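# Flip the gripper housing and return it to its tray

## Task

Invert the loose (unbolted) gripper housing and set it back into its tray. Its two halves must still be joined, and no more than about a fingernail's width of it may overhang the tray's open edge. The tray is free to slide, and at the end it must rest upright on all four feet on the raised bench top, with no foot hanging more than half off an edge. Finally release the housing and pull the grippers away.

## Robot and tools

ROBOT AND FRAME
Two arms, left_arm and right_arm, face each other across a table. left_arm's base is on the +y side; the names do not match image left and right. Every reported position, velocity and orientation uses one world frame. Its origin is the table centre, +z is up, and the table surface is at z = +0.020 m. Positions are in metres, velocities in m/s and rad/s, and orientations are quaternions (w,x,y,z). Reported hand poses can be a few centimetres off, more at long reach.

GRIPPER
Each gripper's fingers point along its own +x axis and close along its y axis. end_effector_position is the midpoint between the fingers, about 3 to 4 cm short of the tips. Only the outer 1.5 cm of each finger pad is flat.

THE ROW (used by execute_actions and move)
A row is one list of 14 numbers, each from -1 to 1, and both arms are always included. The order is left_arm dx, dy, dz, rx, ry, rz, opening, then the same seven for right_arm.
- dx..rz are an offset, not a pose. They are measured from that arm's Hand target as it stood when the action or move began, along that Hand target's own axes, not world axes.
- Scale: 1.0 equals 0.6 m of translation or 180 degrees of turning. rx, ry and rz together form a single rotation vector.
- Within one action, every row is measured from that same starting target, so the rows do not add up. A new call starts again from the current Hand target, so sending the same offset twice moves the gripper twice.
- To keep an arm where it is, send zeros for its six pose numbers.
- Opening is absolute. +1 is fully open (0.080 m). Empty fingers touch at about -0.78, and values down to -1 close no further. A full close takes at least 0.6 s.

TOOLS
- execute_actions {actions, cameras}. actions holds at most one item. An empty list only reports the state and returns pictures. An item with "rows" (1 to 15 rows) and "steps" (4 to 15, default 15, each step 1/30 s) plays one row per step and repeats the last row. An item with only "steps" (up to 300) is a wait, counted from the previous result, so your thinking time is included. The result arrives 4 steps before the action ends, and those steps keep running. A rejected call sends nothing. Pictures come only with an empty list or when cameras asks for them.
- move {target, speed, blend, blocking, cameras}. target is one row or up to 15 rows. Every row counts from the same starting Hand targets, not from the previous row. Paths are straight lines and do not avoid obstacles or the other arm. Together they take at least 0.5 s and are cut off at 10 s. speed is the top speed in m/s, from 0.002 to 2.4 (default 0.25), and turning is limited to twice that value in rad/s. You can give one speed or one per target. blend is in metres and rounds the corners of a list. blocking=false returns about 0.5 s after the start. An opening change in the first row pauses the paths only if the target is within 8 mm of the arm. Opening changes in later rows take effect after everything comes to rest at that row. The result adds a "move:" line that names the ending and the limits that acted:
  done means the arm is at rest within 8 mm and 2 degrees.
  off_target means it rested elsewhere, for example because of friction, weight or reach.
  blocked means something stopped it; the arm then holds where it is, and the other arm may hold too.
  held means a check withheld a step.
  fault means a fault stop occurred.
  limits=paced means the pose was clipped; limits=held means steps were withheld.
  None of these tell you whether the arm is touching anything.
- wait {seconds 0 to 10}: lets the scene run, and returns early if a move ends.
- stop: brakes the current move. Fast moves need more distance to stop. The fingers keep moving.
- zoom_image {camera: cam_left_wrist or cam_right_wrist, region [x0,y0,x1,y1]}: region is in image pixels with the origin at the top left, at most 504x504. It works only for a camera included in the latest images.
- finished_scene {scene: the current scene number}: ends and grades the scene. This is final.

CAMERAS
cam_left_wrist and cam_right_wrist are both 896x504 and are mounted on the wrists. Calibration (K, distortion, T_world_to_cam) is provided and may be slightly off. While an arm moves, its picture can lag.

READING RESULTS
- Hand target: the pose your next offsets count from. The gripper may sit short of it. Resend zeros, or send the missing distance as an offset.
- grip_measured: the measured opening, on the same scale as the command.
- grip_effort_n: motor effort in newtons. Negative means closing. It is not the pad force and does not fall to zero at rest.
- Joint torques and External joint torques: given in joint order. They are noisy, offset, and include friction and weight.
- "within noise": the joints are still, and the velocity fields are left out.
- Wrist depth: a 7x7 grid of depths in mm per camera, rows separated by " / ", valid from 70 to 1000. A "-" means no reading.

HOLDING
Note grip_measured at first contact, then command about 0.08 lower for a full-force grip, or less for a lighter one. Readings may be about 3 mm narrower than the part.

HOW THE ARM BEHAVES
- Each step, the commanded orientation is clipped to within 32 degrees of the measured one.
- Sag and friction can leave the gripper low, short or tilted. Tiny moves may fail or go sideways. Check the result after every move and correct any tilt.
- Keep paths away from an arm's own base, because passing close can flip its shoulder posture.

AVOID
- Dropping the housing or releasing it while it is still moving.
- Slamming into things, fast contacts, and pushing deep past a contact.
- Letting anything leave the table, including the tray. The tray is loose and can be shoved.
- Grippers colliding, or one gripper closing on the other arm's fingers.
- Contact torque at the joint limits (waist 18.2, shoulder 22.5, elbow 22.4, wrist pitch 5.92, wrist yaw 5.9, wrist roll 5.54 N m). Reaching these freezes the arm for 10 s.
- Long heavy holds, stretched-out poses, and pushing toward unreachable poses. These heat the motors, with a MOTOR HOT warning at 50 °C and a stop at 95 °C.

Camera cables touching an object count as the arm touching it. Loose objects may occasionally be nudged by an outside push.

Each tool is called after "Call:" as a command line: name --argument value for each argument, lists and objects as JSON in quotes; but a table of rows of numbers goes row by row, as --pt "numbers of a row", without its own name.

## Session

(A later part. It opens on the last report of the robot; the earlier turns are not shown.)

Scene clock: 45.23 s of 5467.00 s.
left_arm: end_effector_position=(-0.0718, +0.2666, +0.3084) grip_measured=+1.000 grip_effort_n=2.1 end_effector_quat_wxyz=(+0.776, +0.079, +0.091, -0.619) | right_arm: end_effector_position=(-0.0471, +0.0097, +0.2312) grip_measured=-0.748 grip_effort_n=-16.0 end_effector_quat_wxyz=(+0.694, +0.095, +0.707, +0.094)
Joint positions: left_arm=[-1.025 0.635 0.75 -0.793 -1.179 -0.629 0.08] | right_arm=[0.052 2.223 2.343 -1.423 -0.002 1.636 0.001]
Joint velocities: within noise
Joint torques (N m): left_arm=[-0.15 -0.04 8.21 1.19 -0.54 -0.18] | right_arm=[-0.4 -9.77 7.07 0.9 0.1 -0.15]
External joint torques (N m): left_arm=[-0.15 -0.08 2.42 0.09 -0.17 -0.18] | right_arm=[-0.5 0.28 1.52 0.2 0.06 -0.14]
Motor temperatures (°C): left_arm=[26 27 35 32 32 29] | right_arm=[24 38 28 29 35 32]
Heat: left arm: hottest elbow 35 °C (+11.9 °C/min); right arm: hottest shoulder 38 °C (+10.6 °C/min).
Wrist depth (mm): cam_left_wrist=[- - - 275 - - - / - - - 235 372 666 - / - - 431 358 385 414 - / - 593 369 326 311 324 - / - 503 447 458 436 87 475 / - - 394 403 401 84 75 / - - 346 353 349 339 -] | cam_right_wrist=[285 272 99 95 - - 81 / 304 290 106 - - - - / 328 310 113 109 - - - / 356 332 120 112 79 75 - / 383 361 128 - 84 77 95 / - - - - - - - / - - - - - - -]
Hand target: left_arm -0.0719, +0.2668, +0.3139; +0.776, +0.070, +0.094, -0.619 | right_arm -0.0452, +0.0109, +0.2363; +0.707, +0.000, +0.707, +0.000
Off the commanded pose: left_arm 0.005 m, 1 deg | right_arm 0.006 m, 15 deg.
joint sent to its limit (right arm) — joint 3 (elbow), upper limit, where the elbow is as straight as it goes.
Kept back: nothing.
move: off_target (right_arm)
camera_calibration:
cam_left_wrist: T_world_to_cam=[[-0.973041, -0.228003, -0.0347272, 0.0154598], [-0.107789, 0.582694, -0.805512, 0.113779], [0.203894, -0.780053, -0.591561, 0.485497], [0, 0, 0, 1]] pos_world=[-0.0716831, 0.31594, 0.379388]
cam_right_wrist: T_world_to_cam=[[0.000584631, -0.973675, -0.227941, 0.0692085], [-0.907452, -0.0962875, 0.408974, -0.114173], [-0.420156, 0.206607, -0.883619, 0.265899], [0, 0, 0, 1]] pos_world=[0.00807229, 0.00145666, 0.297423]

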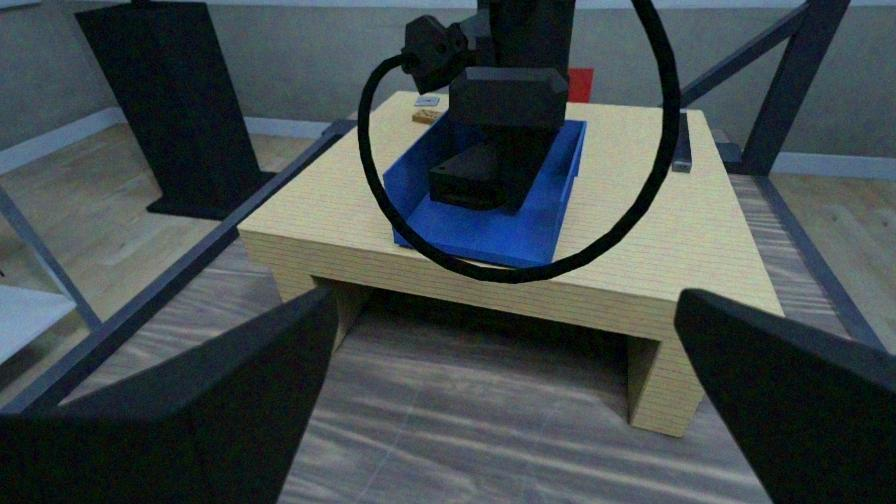

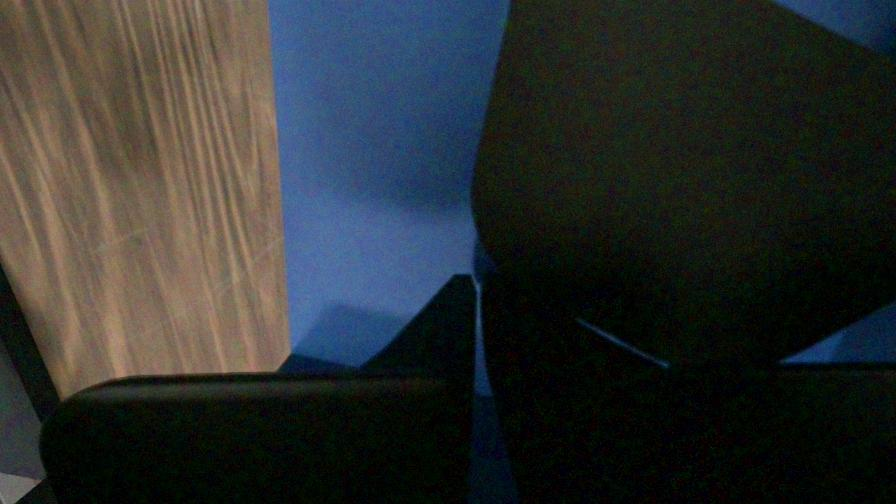

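Call:
move --pt "0 0 0 0 0 0 1 -0.1 0 -0.008 0 0 0 -0.75" --pt "0 0 0 0 0 0 1 -0.082 -0.103 0.017 -0.363 -0.123 0.081 0.6" --speed 0.15

Call:
zoom_image --camera "cam_left_wrist" --region '[370, 60, 630, 300]'

Scene clock: 51.73 s of 5467.00 s.
left_arm: end_effector_position=(-0.0718, +0.2666, +0.3084) grip_measured=+1.000 grip_effort_n=2.6 end_effector_quat_wxyz=(+0.776, +0.079, +0.091, -0.619) | right_arm: end_effector_position=(-0.0349, -0.0488, +0.2807) grip_measured=+0.597 grip_effort_n=12.8 end_effector_quat_wxyz=(+0.705, -0.298, +0.452, +0.458)
Joint positions: left_arm=[-1.025 0.635 0.75 -0.793 -1.179 -0.629 0.08] | right_arm=[0.111 1.876 1.986 -1.312 0.218 0.495 0.062]
Joint velocities: within noise
Joint torques (N m): left_arm=[-0.17 -0.06 8.18 1.2 -0.54 -0.17] | right_arm=[0.09 -9.06 5.49 1.48 0.15 -0.12]
External joint torques (N m): left_arm=[-0.18 -0.04 2.32 0.08 -0.17 -0.18] | right_arm=[0.07 -1.06 -0.25 0.61 0.01 -0.12]
Motor temperatures (°C): left_arm=[26 27 35 32 32 29] | right_arm=[24 41 28 29 35 32]
Heat: left arm: hottest elbow 35 °C (+10.4 °C/min); right arm: hottest shoulder 41 °C (+12.8 °C/min).
Wrist depth (mm): cam_left_wrist=[- - - - 321 - 605 / - - - 541 525 828 - / - - 431 357 394 429 - / - 593 369 331 324 325 - / - 505 447 456 436 87 475 / - - 394 404 400 84 75 / - - 346 354 349 340 -] | cam_right_wrist=[315 319 167 170 155 187 189 / 315 144 167 168 144 186 189 / 176 139 167 142 145 186 189 / 176 138 166 142 161 186 188 / 175 177 167 168 143 - 188 / - - 145 150 182 - - / - - 133 181 183 - -]
Hand target: left_arm -0.0719, +0.2668, +0.3139; +0.776, +0.070, +0.094, -0.619 | right_arm -0.0350, -0.0509, +0.2855; +0.706, -0.294, +0.449, +0.463
Off the commanded pose: left_arm 0.005 m, 1 deg | right_arm 0.005 m, 1 deg.
Kept back: nothing.
move: done
camera_calibration:
cam_left_wrist: T_world_to_cam=[[-0.973041, -0.228003, -0.0347272, 0.0154598], [-0.107789, 0.582694, -0.805512, 0.113779], [0.203894, -0.780053, -0.591561, 0.485497], [0, 0, 0, 1]] pos_world=[-0.0716831, 0.31594, 0.379388]
cam_right_wrist: T_world_to_cam=[[0.909243, -0.414162, 0.0417884, 0.00681279], [-0.414052, -0.910178, -0.0116757, -0.033416], [0.0428705, -0.00668653, -0.999058, 0.365055], [0, 0, 0, 1]] pos_world=[-0.0356805, -0.025152, 0.364036]

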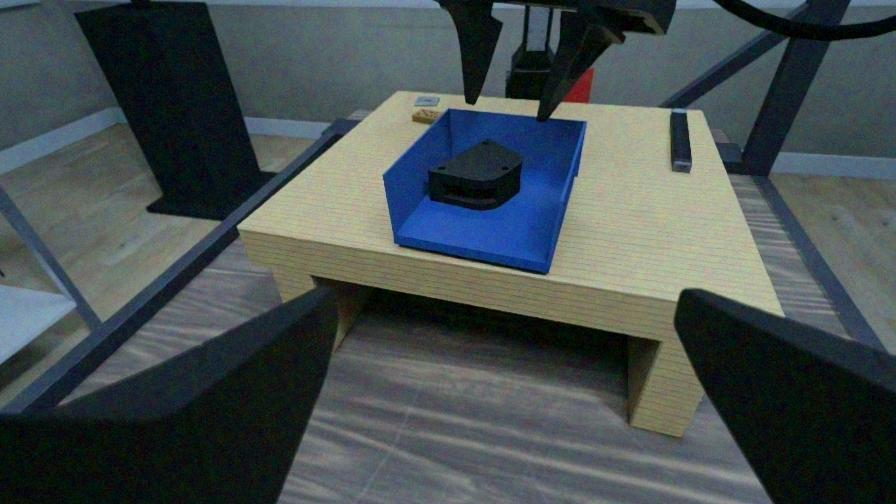

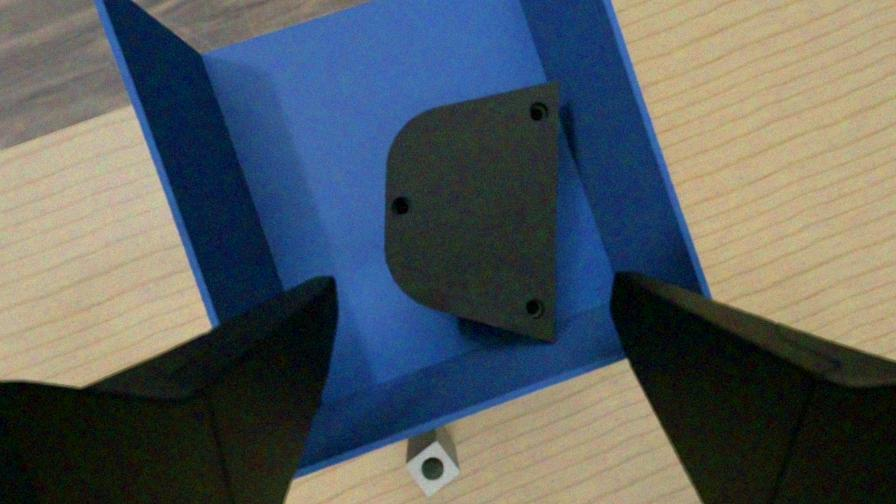

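Scaled by 1.938.

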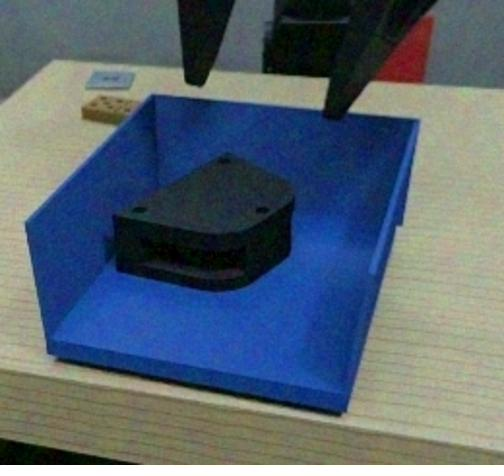

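Call:
move --target '[0,0,0,0,0,0,1,0.092,-0.0067,-0.0067,0,0,0,0.6]' --speed 0.1

Call:
zoom_image --camera "cam_left_wrist" --region '[400, 80, 600, 260]'

Scene clock: 52.87 s of 5467.00 s.
left_arm: end_effector_position=(-0.0718, +0.2666, +0.3084) grip_measured=+1.000 grip_effort_n=2.1 end_effector_quat_wxyz=(+0.776, +0.079, +0.091, -0.619) | right_arm: end_effector_position=(-0.0242, -0.0335, +0.2349) grip_measured=+0.598 grip_effort_n=12.8 end_effector_quat_wxyz=(+0.707, -0.294, +0.448, +0.462)
Joint positions: left_arm=[-1.025 0.635 0.75 -0.793 -1.179 -0.629 0.08] | right_arm=[0.078 1.869 1.782 -1.093 0.208 0.461 0.062]
Joint velocities: within noise
Joint torques (N m): left_arm=[-0.15 -0.07 8.2 1.19 -0.54 -0.17] | right_arm=[-0.25 -8 5.58 1.47 0.01 -0.09]
External joint torques (N m): left_arm=[-0.15 -0.1 2.47 0.1 -0.18 -0.17] | right_arm=[-0.26 0.2 -0.44 0.55 -0.13 -0.09]
Motor temperatures (°C): left_arm=[26 27 35 32 32 29] | right_arm=[24 41 28 29 35 32]
Heat: left arm: hottest elbow 35 °C (+10.2 °C/min); right arm: hottest shoulder 41 °C (+12.5 °C/min).
Wrist depth (mm): cam_left_wrist=[- - - 348 316 - - / - - - 410 335 641 - / - - 432 342 391 430 - / - 601 367 331 318 326 - / - 500 446 459 437 87 474 / - - 393 402 400 84 75 / - - 346 353 349 339 -] | cam_right_wrist=[107 108 111 113 114 - 142 / 108 110 112 114 108 94 142 / - 111 113 89 91 92 141 / - 112 114 90 92 101 140 / - - - 92 93 - 140 / - - 91 93 95 - - / - - 120 111 100 - -]
Hand target: left_arm -0.0719, +0.2668, +0.3139; +0.776, +0.070, +0.094, -0.619 | right_arm -0.0234, -0.0344, +0.2338; +0.706, -0.294, +0.449, +0.463
Off the commanded pose: left_arm 0.005 m, 1 deg | right_arm 0.001 m, 0 deg.
Kept back: nothing.
move: done
camera_calibration:
cam_left_wrist: T_world_to_cam=[[-0.973041, -0.228003, -0.0347272, 0.0154598], [-0.107789, 0.582694, -0.805512, 0.113779], [0.203894, -0.780053, -0.591561, 0.485497], [0, 0, 0, 1]] pos_world=[-0.0716831, 0.31594, 0.379388]
cam_right_wrist: T_world_to_cam=[[0.910247, -0.412419, 0.0369051, 0.00648649], [-0.411689, -0.910956, -0.0259315, -0.0122238], [0.0443135, 0.00841065, -0.998982, 0.31943], [0, 0, 0, 1]] pos_world=[-0.0250918, -0.0111468, 0.318548]

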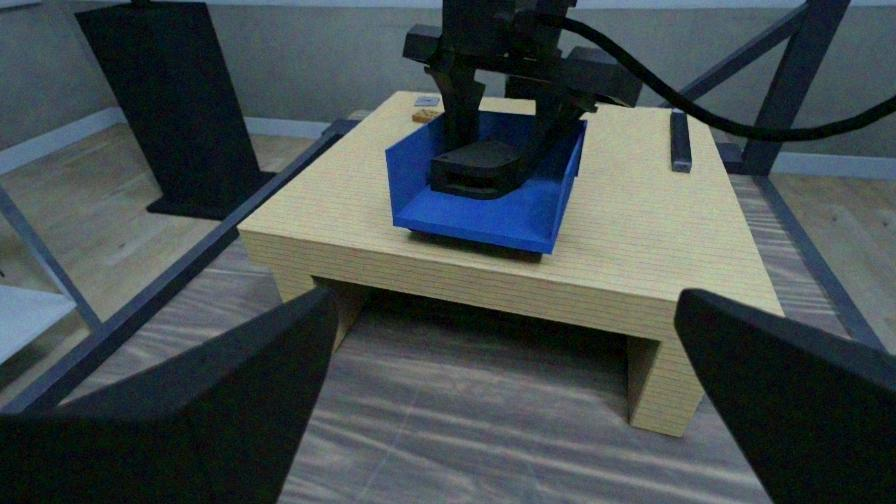

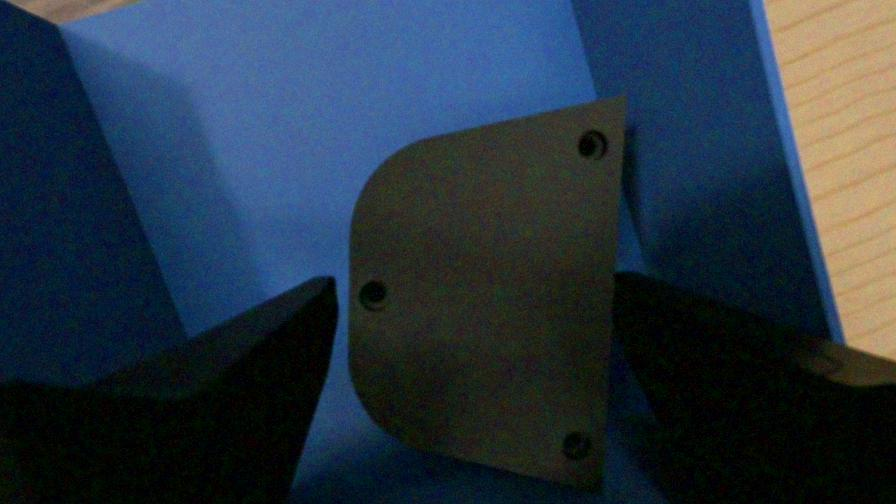

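Scaled by 2.520.

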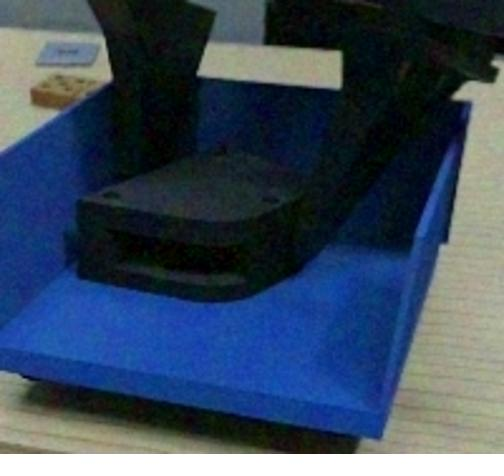

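Call:
move --target '[0,0,0,0,0,0,1,-0.037,0,0.039,0,0.105,0,0.6]' --speed 0.1

Call:
zoom_image --camera "cam_left_wrist" --region '[400, 80, 600, 260]'

Scene clock: 55.20 s of 5467.00 s.
left_arm: end_effector_position=(-0.0718, +0.2666, +0.3084) grip_measured=+1.000 grip_effort_n=1.2 end_effector_quat_wxyz=(+0.776, +0.079, +0.091, -0.619) | right_arm: end_effector_position=(-0.0196, -0.0255, +0.2586) grip_measured=+0.598 grip_effort_n=13.3 end_effector_quat_wxyz=(+0.643, -0.331, +0.532, +0.441)
Joint positions: left_arm=[-1.025 0.635 0.75 -0.793 -1.179 -0.629 0.08] | right_arm=[0.012 2.144 2.342 -1.555 0.051 0.427 0.062]
Joint velocities: within noise
Joint torques (N m): left_arm=[-0.17 -0.07 8.21 1.2 -0.54 -0.19] | right_arm=[-0.28 -9.17 7.04 1.21 -0.04 -0.12]
External joint torques (N m): left_arm=[-0.16 -0.1 2.42 0.09 -0.17 -0.19] | right_arm=[-0.35 0.16 1.7 0.54 -0.08 -0.12]
Motor temperatures (°C): left_arm=[26 27 35 32 32 29] | right_arm=[24 41 29 29 35 32]
Heat: left arm: hottest elbow 35 °C (+9.8 °C/min); right arm: hottest shoulder 41 °C (+12.0 °C/min).
Wrist depth (mm): cam_left_wrist=[- - - 332 271 - - / - - - 409 490 518 - / - - 433 357 391 427 - / - 596 366 332 322 325 - / - 505 448 458 437 88 474 / - - 394 404 399 84 75 / - - 346 352 350 340 -] | cam_right_wrist=[275 131 131 129 129 141 142 / - 133 135 134 116 145 147 / - 136 137 111 113 112 151 / 101 127 142 115 128 116 155 / - 120 92 119 118 - 160 / - - 150 122 126 - - / - - 129 122 109 - -]
Hand target: left_arm -0.0719, +0.2668, +0.3139; +0.776, +0.070, +0.094, -0.619 | right_arm -0.0188, -0.0236, +0.2640; +0.622, -0.366, +0.559, +0.408
Off the commanded pose: left_arm 0.005 m, 1 deg | right_arm 0.006 m, 7 deg.
joint sent to its limit (right arm) — joint 3 (elbow), upper limit, where the elbow is as straight as it goes.
Kept back: nothing.
move: off_target (right_arm)
camera_calibration:
cam_left_wrist: T_world_to_cam=[[-0.973041, -0.228003, -0.0347272, 0.0154598], [-0.107789, 0.582694, -0.805512, 0.113779], [0.203894, -0.780053, -0.591561, 0.485497], [0, 0, 0, 1]] pos_world=[-0.0716831, 0.31594, 0.379388]
cam_right_wrist: T_world_to_cam=[[0.917734, -0.397163, -0.00501626, 0.0161861], [-0.388431, -0.90005, 0.197562, -0.0594579], [-0.0829794, -0.179361, -0.980277, 0.330724], [0, 0, 0, 1]] pos_world=[-0.0105066, 0.0122325, 0.336029]

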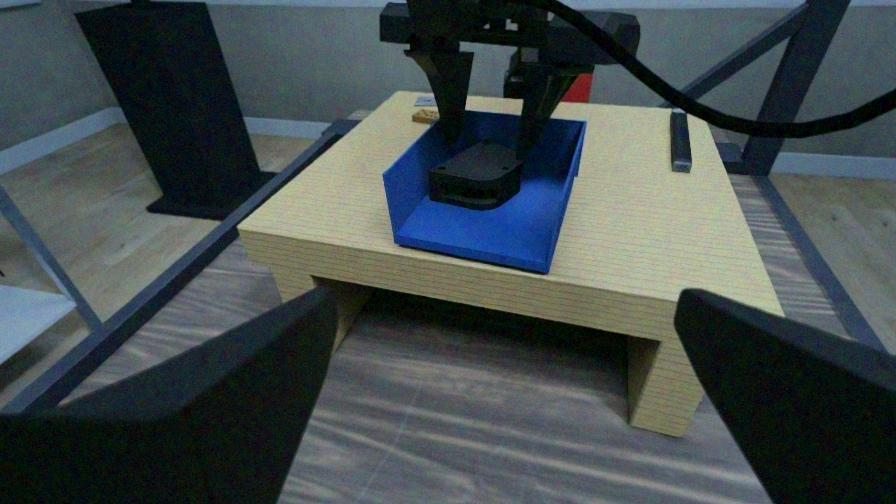

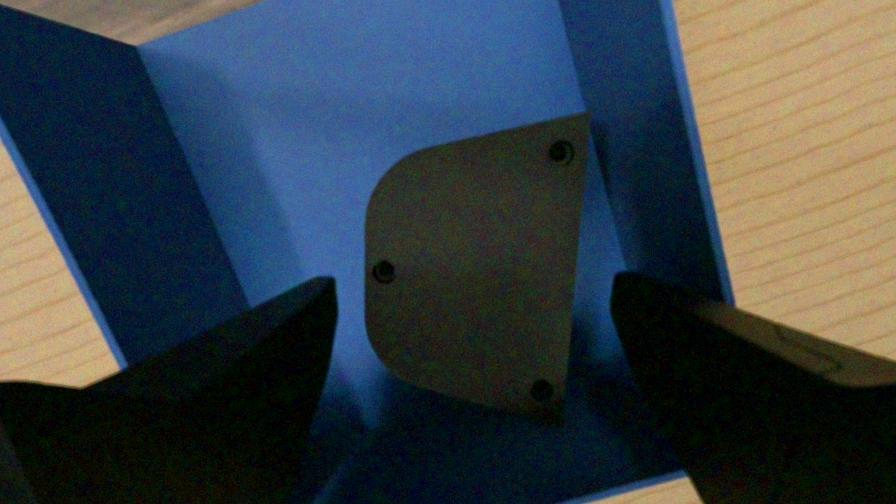

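Scaled by 2.520.

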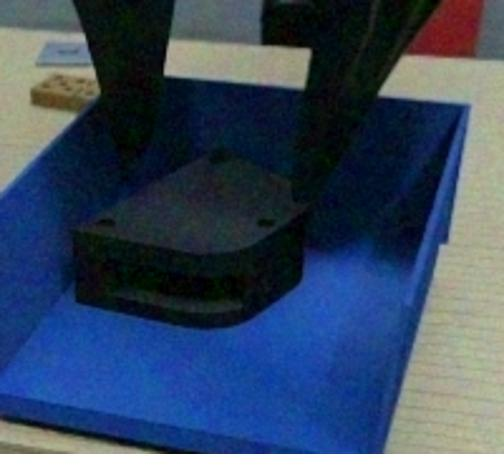

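Call:
move --target '[0,0,0,0,0,0,1,0.043,0,-0.0046,0,0,0,0.6]' --speed 0.08

Call:
zoom_image --camera "cam_left_wrist" --region '[400, 80, 600, 280]'

Scene clock: 56.57 s of 5467.00 s.
left_arm: end_effector_position=(-0.0718, +0.2666, +0.3084) grip_measured=+1.000 grip_effort_n=2.1 end_effector_quat_wxyz=(+0.776, +0.079, +0.091, -0.619) | right_arm: end_effector_position=(-0.0197, -0.0250, +0.2390) grip_measured=+0.598 grip_effort_n=12.8 end_effector_quat_wxyz=(+0.631, -0.352, +0.546, +0.423)
Joint positions: left_arm=[-1.025 0.635 0.75 -0.793 -1.179 -0.629 0.08] | right_arm=[0.012 2.189 2.343 -1.575 0.048 0.427 0.062]
Joint velocities: within noise
Joint torques (N m): left_arm=[-0.17 -0.04 8.2 1.2 -0.54 -0.18] | right_arm=[-0.33 -8.18 6.66 0.66 -0.05 0.01]
External joint torques (N m): left_arm=[-0.16 -0.07 2.43 0.1 -0.18 -0.18] | right_arm=[-0.33 1.42 1.34 0.11 -0.1 0.01]
Motor temperatures (°C): left_arm=[26 27 36 32 32 29] | right_arm=[24 41 29 29 35 32]
Heat: left arm: hottest elbow 36 °C (+10.6 °C/min); right arm: hottest shoulder 41 °C (+11.7 °C/min).
Wrist depth (mm): cam_left_wrist=[- - - 263 320 - 603 / - - - 398 305 828 - / - - 429 356 389 412 - / - 595 367 329 323 324 - / - 502 448 456 436 87 474 / - - 395 402 398 84 75 / - - 346 351 349 337 -] | cam_right_wrist=[106 107 108 108 108 84 122 / 109 111 112 111 109 - 127 / - 114 115 90 92 89 132 / - 115 119 93 94 91 137 / - - 91 98 98 - 142 / - - 92 102 103 - - / - - 126 117 106 - -]
Hand target: left_arm -0.0719, +0.2668, +0.3139; +0.776, +0.070, +0.094, -0.619 | right_arm -0.0186, -0.0235, +0.2379; +0.623, -0.366, +0.559, +0.408
Off the commanded pose: left_arm 0.005 m, 1 deg | right_arm 0.002 m, 3 deg.
joint sent to its limit (right arm) — joint 4 (wrist pitch), lower limit.
Kept back: nothing.
move: off_target (right_arm)
camera_calibration:
cam_left_wrist: T_world_to_cam=[[-0.973041, -0.228003, -0.0347272, 0.0154598], [-0.107789, 0.582694, -0.805512, 0.113779], [0.203894, -0.780053, -0.591561, 0.485497], [0, 0, 0, 1]] pos_world=[-0.0716831, 0.31594, 0.379388]
cam_right_wrist: T_world_to_cam=[[0.91776, -0.396621, 0.020202, 0.0104198], [-0.388243, -0.885343, 0.255803, -0.068697], [-0.0835714, -0.242609, -0.966518, 0.306697], [0, 0, 0, 1]] pos_world=[-0.010603, 0.0177197, 0.31379]

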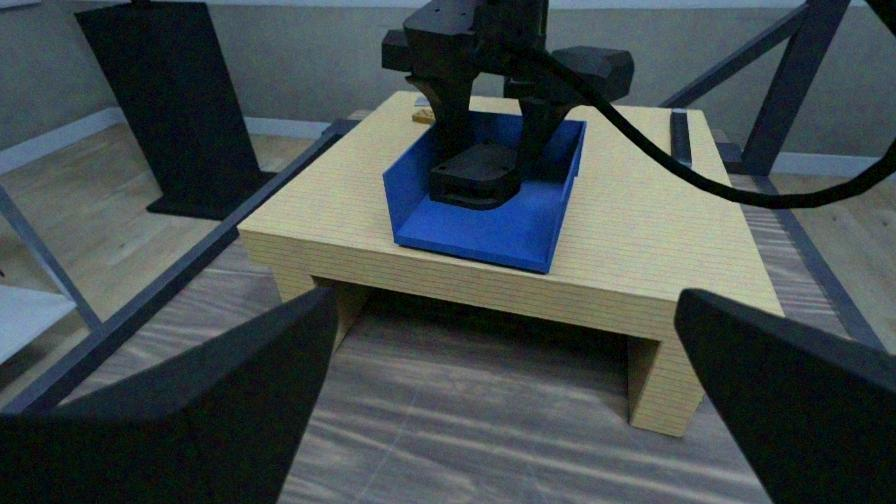

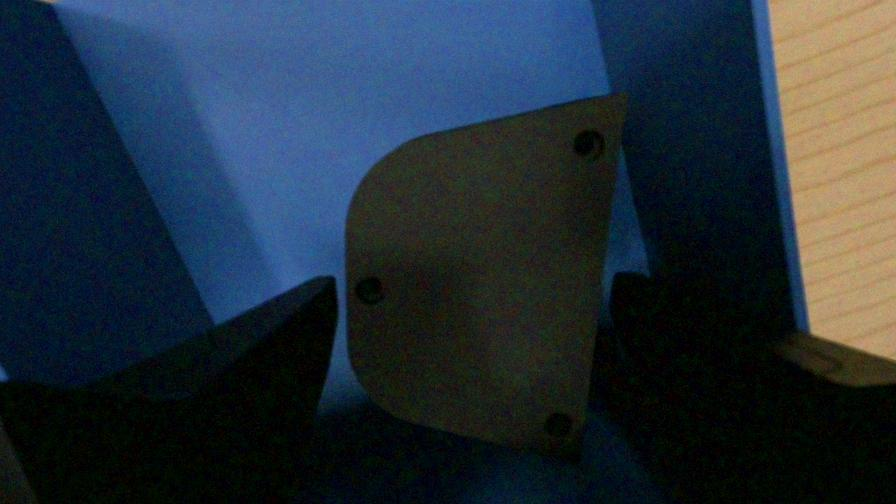

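Scaled by 2.520.

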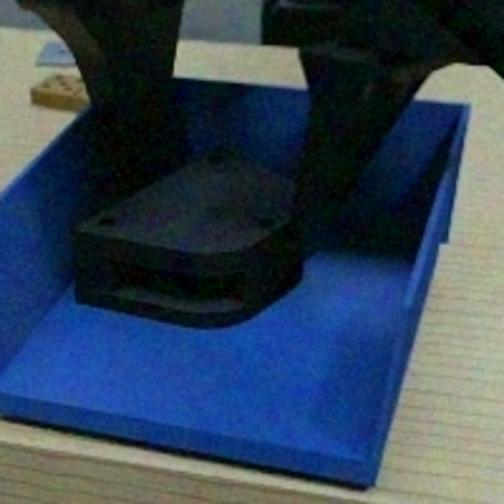

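Call:
move --target '[0,0,0,0,0,0,1,0.0145,0,-0.006,0,-0.03,0,0.6]' --speed 0.05

Call:
zoom_image --camera "cam_left_wrist" --region '[400, 80, 600, 280]'

Scene clock: 59.63 s of 5467.00 s.
left_arm: end_effector_position=(-0.0718, +0.2666, +0.3084) grip_measured=+1.000 grip_effort_n=2.1 end_effector_quat_wxyz=(+0.776, +0.079, +0.091, -0.619) | right_arm: end_effector_position=(-0.0202, -0.0241, +0.2242) grip_measured=+0.598 grip_effort_n=12.3 end_effector_quat_wxyz=(+0.645, -0.351, +0.531, +0.424) end_effector_velocity=(+0.000, -0.001, -0.006) end_effector_angular_velocity=(-0.013, +0.005, +0.006)
Joint positions: left_arm=[-1.025 0.635 0.75 -0.793 -1.179 -0.629 0.08] | right_arm=[0.025 2.131 2.183 -1.45 0.084 0.436 0.062]
Joint velocities: left_arm=[within noise] | right_arm=[-0.002 0.002 -0.017 0.007 -0.007 -0.007 0]
Joint torques (N m): left_arm=[-0.17 -0.06 8.18 1.2 -0.54 -0.18] | right_arm=[-0.03 -10.37 5.02 1.05 0.17 0.16]
External joint torques (N m): left_arm=[-0.16 -0.06 2.38 0.09 -0.17 -0.18] | right_arm=[-0.05 -0.86 -0.5 0.45 0.09 0.16]
Motor temperatures (°C): left_arm=[26 27 36 32 32 29] | right_arm=[24 41 29 29 35 32]
Heat: left arm: hottest elbow 36 °C (+10.1 °C/min); right arm: hottest shoulder 41 °C (+11.1 °C/min).
Wrist depth (mm): cam_left_wrist=[- - - 283 - - 601 / - - - 369 290 829 - / - - 431 359 378 431 - / - 598 367 334 324 325 - / - 506 447 458 437 88 477 / - - 397 402 400 84 75 / - - 345 351 348 340 -] | cam_right_wrist=[94 95 96 97 99 - - / 97 98 99 100 76 - - / - 101 102 - 78 86 - / - 104 105 80 80 91 - / - - - 83 84 - - / - - 84 85 86 - - / - - 117 89 90 - -]
Hand target: left_arm -0.0719, +0.2668, +0.3139; +0.776, +0.070, +0.094, -0.619 | right_arm -0.0198, -0.0260, +0.2288; +0.648, -0.346, +0.529, +0.425
Off the commanded pose: left_arm 0.005 m, 1 deg | right_arm 0.005 m, 1 deg.
Kept back: nothing.
move: done
camera_calibration:
cam_left_wrist: T_world_to_cam=[[-0.973041, -0.228003, -0.0347272, 0.0154598], [-0.107789, 0.582694, -0.805512, 0.113779], [0.203894, -0.780053, -0.591561, 0.485497], [0, 0, 0, 1]] pos_world=[-0.0716831, 0.31594, 0.379388]
cam_right_wrist: T_world_to_cam=[[0.916155, -0.398697, 0.0412375, 0.00676362], [-0.397484, -0.890447, 0.221608, -0.0570074], [-0.0516346, -0.219418, -0.974264, 0.295522], [0, 0, 0, 1]] pos_world=[-0.0135969, 0.0167774, 0.30027]

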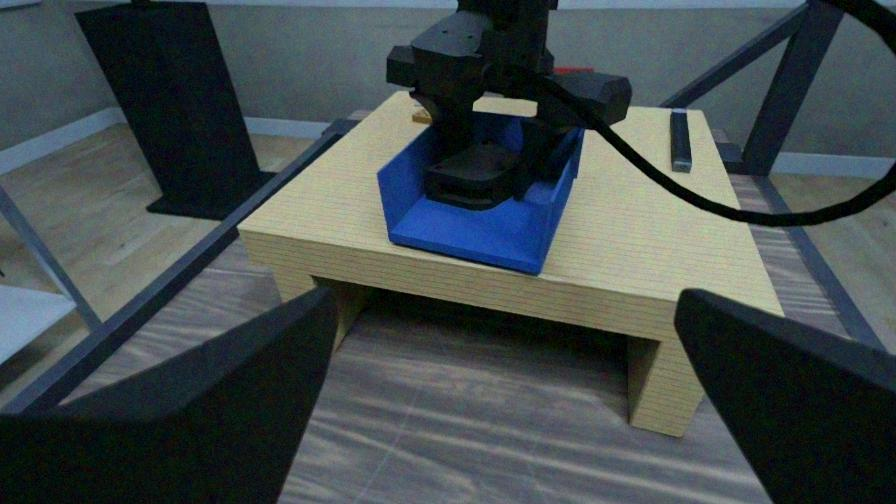

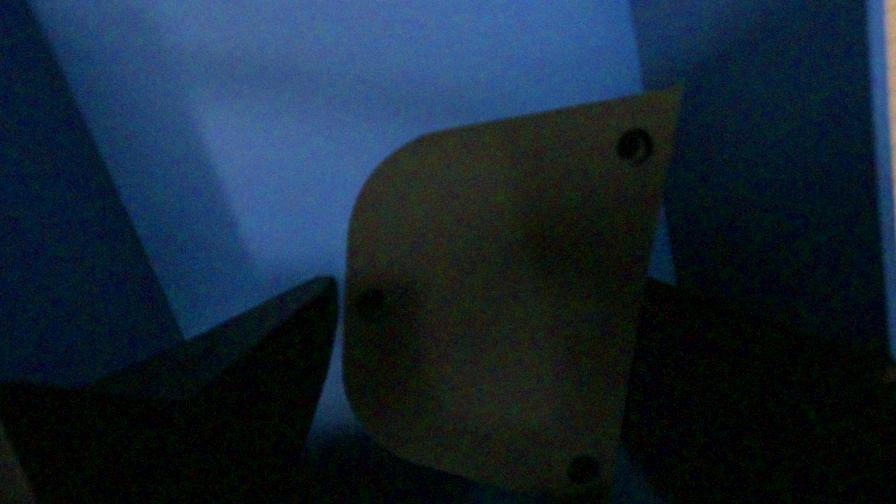

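Scaled by 2.520.

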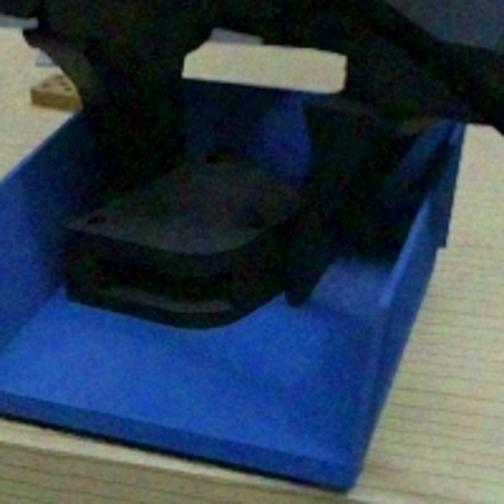

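Call:
move --target '[0,0,0,0,0,0,1,0.003,0,0.002,0,0,0,0.28]' --speed 0.05

Call:
zoom_image --camera "cam_left_wrist" --region '[400, 80, 600, 280]'

Scene clock: 60.57 s of 5467.00 s.
left_arm: end_effector_position=(-0.0718, +0.2666, +0.3084) grip_measured=+1.000 grip_effort_n=2.1 end_effector_quat_wxyz=(+0.776, +0.079, +0.091, -0.619) | right_arm: end_effector_position=(-0.0202, -0.0237, +0.2244) grip_measured=+0.330 grip_effort_n=-83.5 end_effector_quat_wxyz=(+0.645, -0.350, +0.530, +0.424)
Joint positions: left_arm=[-1.025 0.635 0.75 -0.793 -1.179 -0.629 0.08] | right_arm=[0.025 2.13 2.181 -1.447 0.085 0.437 0.05]
Joint velocities: within noise
Joint torques (N m): left_arm=[-0.2 -0.05 8.22 1.2 -0.53 -0.18] | right_arm=[-0.11 -9.85 5.21 1.17 0.15 0.07]
External joint torques (N m): left_arm=[-0.2 -0.07 2.47 0.1 -0.17 -0.18] | right_arm=[-0.11 -0.3 -0.39 0.57 0.08 0.07]
Motor temperatures (°C): left_arm=[26 27 36 32 32 29] | right_arm=[24 41 29 29 35 32]
Heat: left arm: hottest elbow 36 °C (+10.1 °C/min); right arm: hottest shoulder 41 °C (+11.1 °C/min).
Wrist depth (mm): cam_left_wrist=[- - - 280 - - 596 / - - - 373 287 822 - / - - 430 358 375 428 - / - 599 367 333 324 323 - / - 502 448 459 437 88 470 / - - 396 404 400 84 75 / - - 346 352 350 340 -] | cam_right_wrist=[- 95 96 97 99 - - / 97 98 99 100 76 - - / - 101 102 - 78 87 - / - 104 105 80 80 92 - / - - - 83 84 - - / - - 84 86 86 78 - / - - 116 89 90 - -]
Hand target: left_arm -0.0719, +0.2668, +0.3139; +0.776, +0.070, +0.094, -0.619 | right_arm -0.0193, -0.0246, +0.2273; +0.648, -0.346, +0.529, +0.425
Off the commanded pose: left_arm 0.005 m, 1 deg | right_arm 0.003 m, 1 deg.
Kept back: nothing.
move: done
camera_calibration:
cam_left_wrist: T_world_to_cam=[[-0.973041, -0.228003, -0.0347272, 0.0154598], [-0.107789, 0.582694, -0.805512, 0.113779], [0.203894, -0.780053, -0.591561, 0.485497], [0, 0, 0, 1]] pos_world=[-0.0716831, 0.31594, 0.379388]
cam_right_wrist: T_world_to_cam=[[0.915853, -0.399497, 0.0401974, 0.00701339], [-0.398166, -0.89075, 0.219153, -0.0562271], [-0.0517451, -0.216717, -0.974862, 0.295976], [0, 0, 0, 1]] pos_world=[-0.0134956, 0.0168606, 0.300576]

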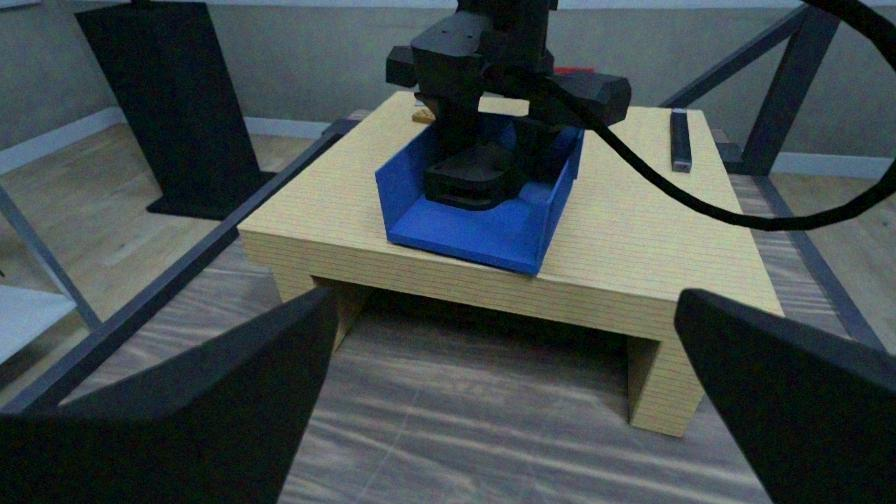

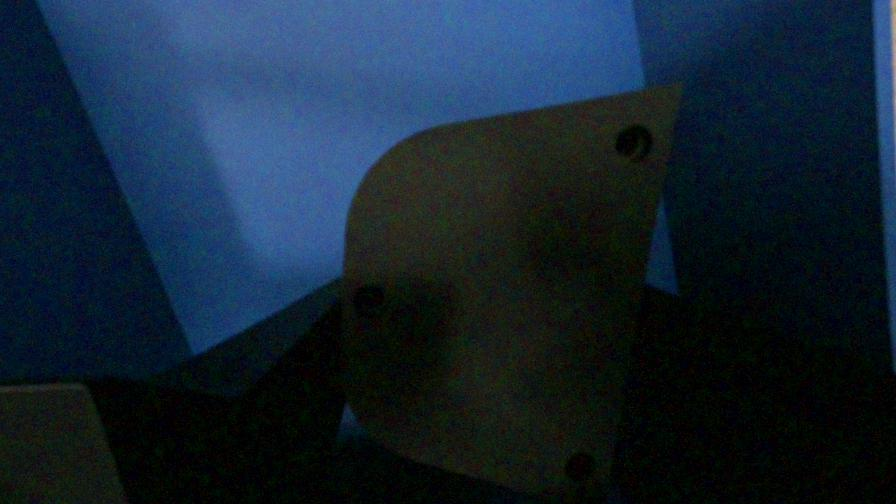

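Scaled by 2.520.

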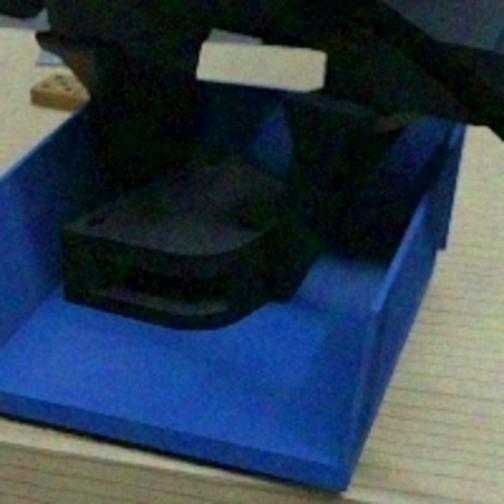

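Call:
move --target '[0,0,0,0,0,0,1,-0.028,0,0.0055,0,0,0,0.25]' --speed 0.04

Call:
zoom_image --camera "cam_left_wrist" --region '[400, 80, 600, 280]'

Scene clock: 61.60 s of 5467.00 s.
left_arm: end_effector_position=(-0.0718, +0.2666, +0.3084) grip_measured=+1.000 grip_effort_n=1.6 end_effector_quat_wxyz=(+0.776, +0.079, +0.091, -0.619) | right_arm: end_effector_position=(-0.0201, -0.0267, +0.2449) grip_measured=+0.330 grip_effort_n=-83.5 end_effector_quat_wxyz=(+0.647, -0.347, +0.529, +0.426) end_effector_velocity=(-0.002, -0.005, -0.007) end_effector_angular_velocity=(-0.049, +0.016, +0.023)
Joint positions: left_arm=[-1.025 0.635 0.75 -0.793 -1.179 -0.629 0.08] | right_arm=[0.025 2.145 2.289 -1.533 0.085 0.437 0.05]
Joint velocities: left_arm=[within noise] | right_arm=[-0.002 0.017 0.007 -0.037 -0.022 -0.022 0]
Joint torques (N m): left_arm=[-0.16 -0.08 8.2 1.2 -0.53 -0.19] | right_arm=[-0.13 -7.99 7.27 0.82 0.15 0.08]
External joint torques (N m): left_arm=[-0.16 -0.07 2.34 0.08 -0.16 -0.2] | right_arm=[-0.09 1.47 1.82 0.21 0.08 0.08]
Motor temperatures (°C): left_arm=[26 27 36 32 32 29] | right_arm=[24 42 29 29 35 32]
Heat: left arm: hottest elbow 36 °C (+9.1 °C/min); right arm: hottest shoulder 42 °C (+12.1 °C/min).
Wrist depth (mm): cam_left_wrist=[- - - 264 309 - - / - - - 378 329 - - / - - 433 355 394 392 - / - 600 367 333 323 326 - / - 502 447 457 434 88 473 / - - 393 405 398 84 75 / - - 347 352 347 338 -] | cam_right_wrist=[108 115 115 116 117 99 133 / 102 118 119 119 76 - 137 / - 120 122 - 78 90 141 / - 122 126 80 80 102 146 / - 122 - 83 84 - 151 / - - 84 86 86 78 - / - - 116 89 90 - -]
Hand target: left_arm -0.0719, +0.2668, +0.3139; +0.776, +0.070, +0.094, -0.619 | right_arm -0.0193, -0.0247, +0.2445; +0.648, -0.346, +0.529, +0.425
Off the commanded pose: left_arm 0.005 m, 1 deg | right_arm 0.002 m, 0 deg.
Kept back: nothing.
move: done
camera_calibration:
cam_left_wrist: T_world_to_cam=[[-0.973041, -0.228003, -0.0347272, 0.0154598], [-0.107789, 0.582694, -0.805512, 0.113779], [0.203894, -0.780053, -0.591561, 0.485497], [0, 0, 0, 1]] pos_world=[-0.0716831, 0.31594, 0.379388]
cam_right_wrist: T_world_to_cam=[[0.915843, -0.399833, 0.0369585, 0.0057526], [-0.398164, -0.892385, 0.212403, -0.0616269], [-0.0519447, -0.209244, -0.976483, 0.315945], [0, 0, 0, 1]] pos_world=[-0.0133944, 0.0134147, 0.321392]

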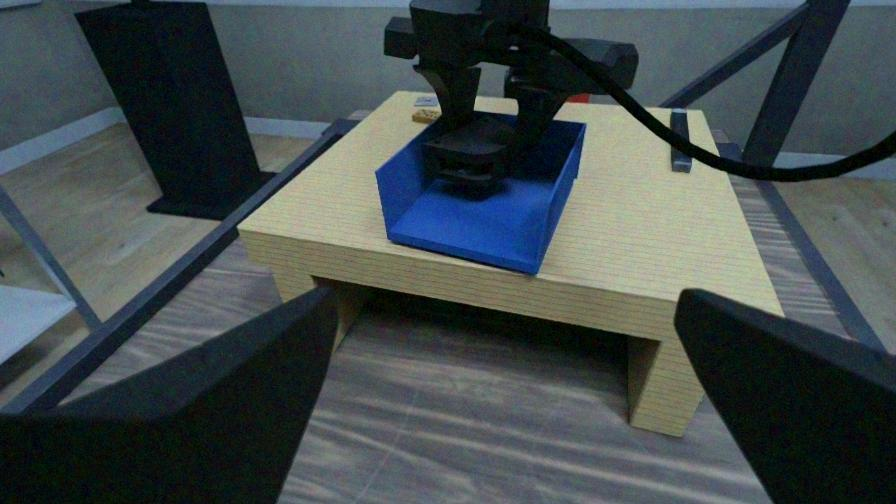

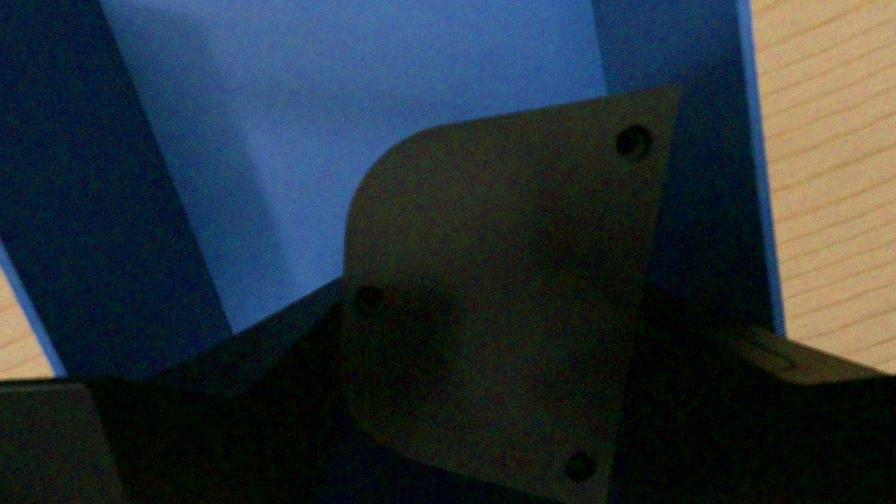

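Scaled by 2.520.

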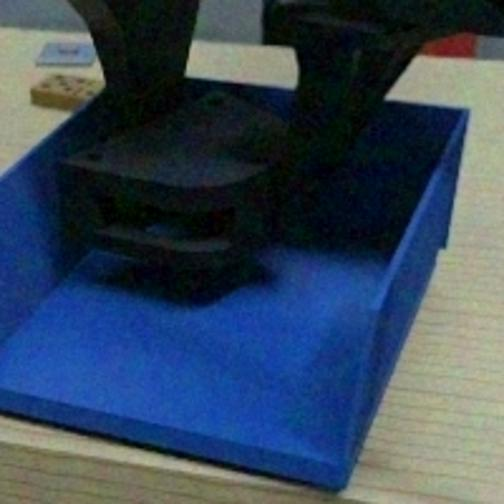

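Call:
move --pt "0 0 0 0 0 0 1 -0.0735 0 0.015 0 0 0 0.25" --pt "0 0 0 0 0 0 1 -0.084 -0.0233 -0.0373 0 0 0 0.25" --speed 0.08 --blend 0.015

Call:
zoom_image --camera "cam_left_wrist" --region '[380, 40, 620, 260]'

Scene clock: 64.40 s of 5467.00 s.
left_arm: end_effector_position=(-0.0718, +0.2666, +0.3084) grip_measured=+1.000 grip_effort_n=2.1 end_effector_quat_wxyz=(+0.776, +0.079, +0.091, -0.619) | right_arm: end_effector_position=(-0.0186, -0.0564, +0.2843) grip_measured=+0.330 grip_effort_n=-83.5 end_effector_quat_wxyz=(+0.655, -0.333, +0.518, +0.439) end_effector_velocity=(+0.002, -0.004, -0.005) end_effector_angular_velocity=(-0.027, -0.010, +0.003)
Joint positions: left_arm=[-1.025 0.635 0.75 -0.793 -1.179 -0.629 0.08] | right_arm=[0.025 2.013 2.246 -1.575 0.087 0.435 0.05]
Joint velocities: left_arm=[within noise] | right_arm=[-0.002 -0.002 -0.022 -0.007 0.007 -0.007 0]
Joint torques (N m): left_arm=[-0.16 -0.07 8.19 1.2 -0.54 -0.18] | right_arm=[0.24 -9.51 5.16 0.8 0.12 0.1]
External joint torques (N m): left_arm=[-0.16 -0.11 2.38 0.08 -0.18 -0.18] | right_arm=[0.22 -1.14 -0.11 0.11 0.05 0.1]
Motor temperatures (°C): left_arm=[26 27 36 32 32 29] | right_arm=[24 42 29 29 35 32]
Heat: left arm: hottest elbow 36 °C (+9.1 °C/min); right arm: hottest shoulder 42 °C (+12.1 °C/min).
Wrist depth (mm): cam_left_wrist=[- - - - - - - / - - - 389 554 818 - / - - 431 377 393 430 - / - 593 368 333 323 325 - / - 503 445 455 435 87 474 / - - 395 403 399 84 75 / - - 346 353 350 339 -] | cam_right_wrist=[122 154 156 157 156 171 172 / 121 157 160 161 76 176 176 / 175 154 164 - 78 180 181 / 179 135 167 80 80 184 187 / 184 138 - 83 84 188 190 / - - 84 85 86 78 - / - - 196 89 89 - -]
Hand target: left_arm -0.0719, +0.2668, +0.3139; +0.776, +0.070, +0.094, -0.619 | right_arm -0.0193, -0.0596, +0.2894; +0.648, -0.346, +0.529, +0.425
Off the commanded pose: left_arm 0.005 m, 1 deg | right_arm 0.006 m, 3 deg.
joint sent to its limit (right arm) — joint 4 (wrist pitch), lower limit.
Kept back: nothing.
move: off_target (right_arm)
camera_calibration:
cam_left_wrist: T_world_to_cam=[[-0.973041, -0.228003, -0.0347272, 0.0154598], [-0.107789, 0.582694, -0.805512, 0.113779], [0.203894, -0.780053, -0.591561, 0.485497], [0, 0, 0, 1]] pos_world=[-0.0716831, 0.31594, 0.379388]
cam_right_wrist: T_world_to_cam=[[0.916364, -0.399896, 0.0189575, -0.00386043], [-0.397093, -0.901877, 0.170105, -0.0844512], [-0.0509271, -0.163406, -0.985244, 0.353361], [0, 0, 0, 1]] pos_world=[-0.0120018, -0.019967, 0.362585]

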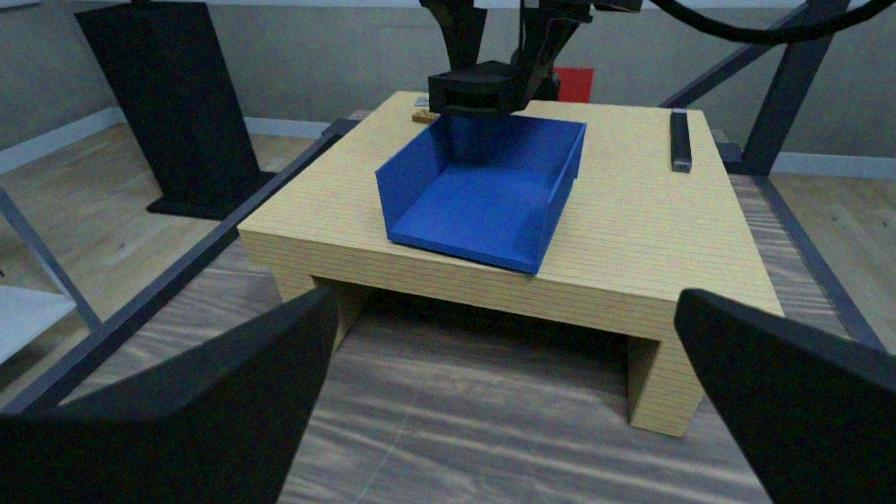

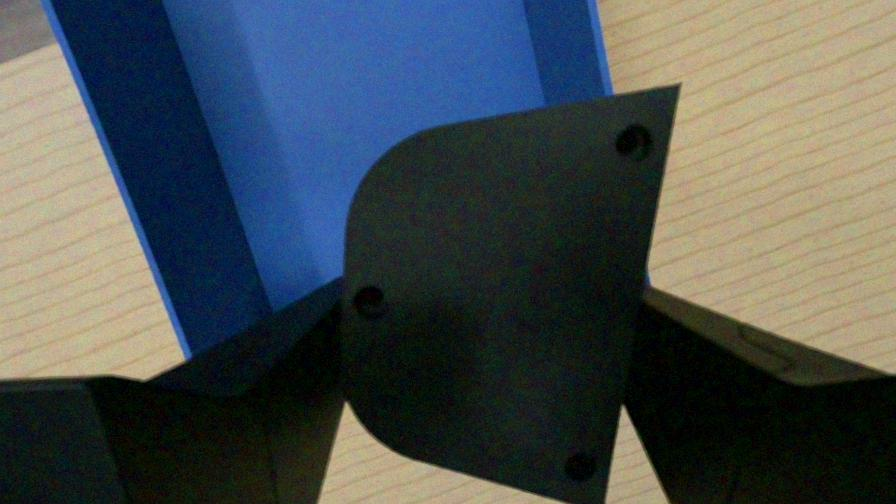

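Scaled by 2.100.

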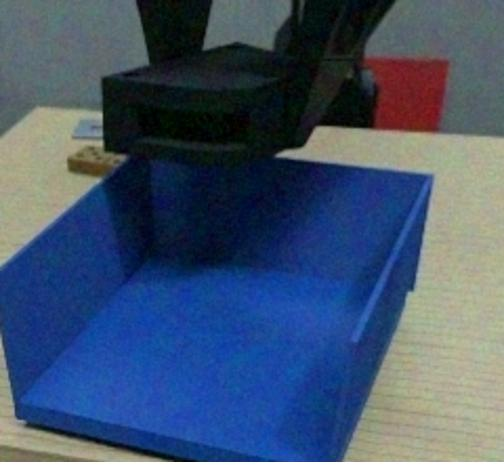

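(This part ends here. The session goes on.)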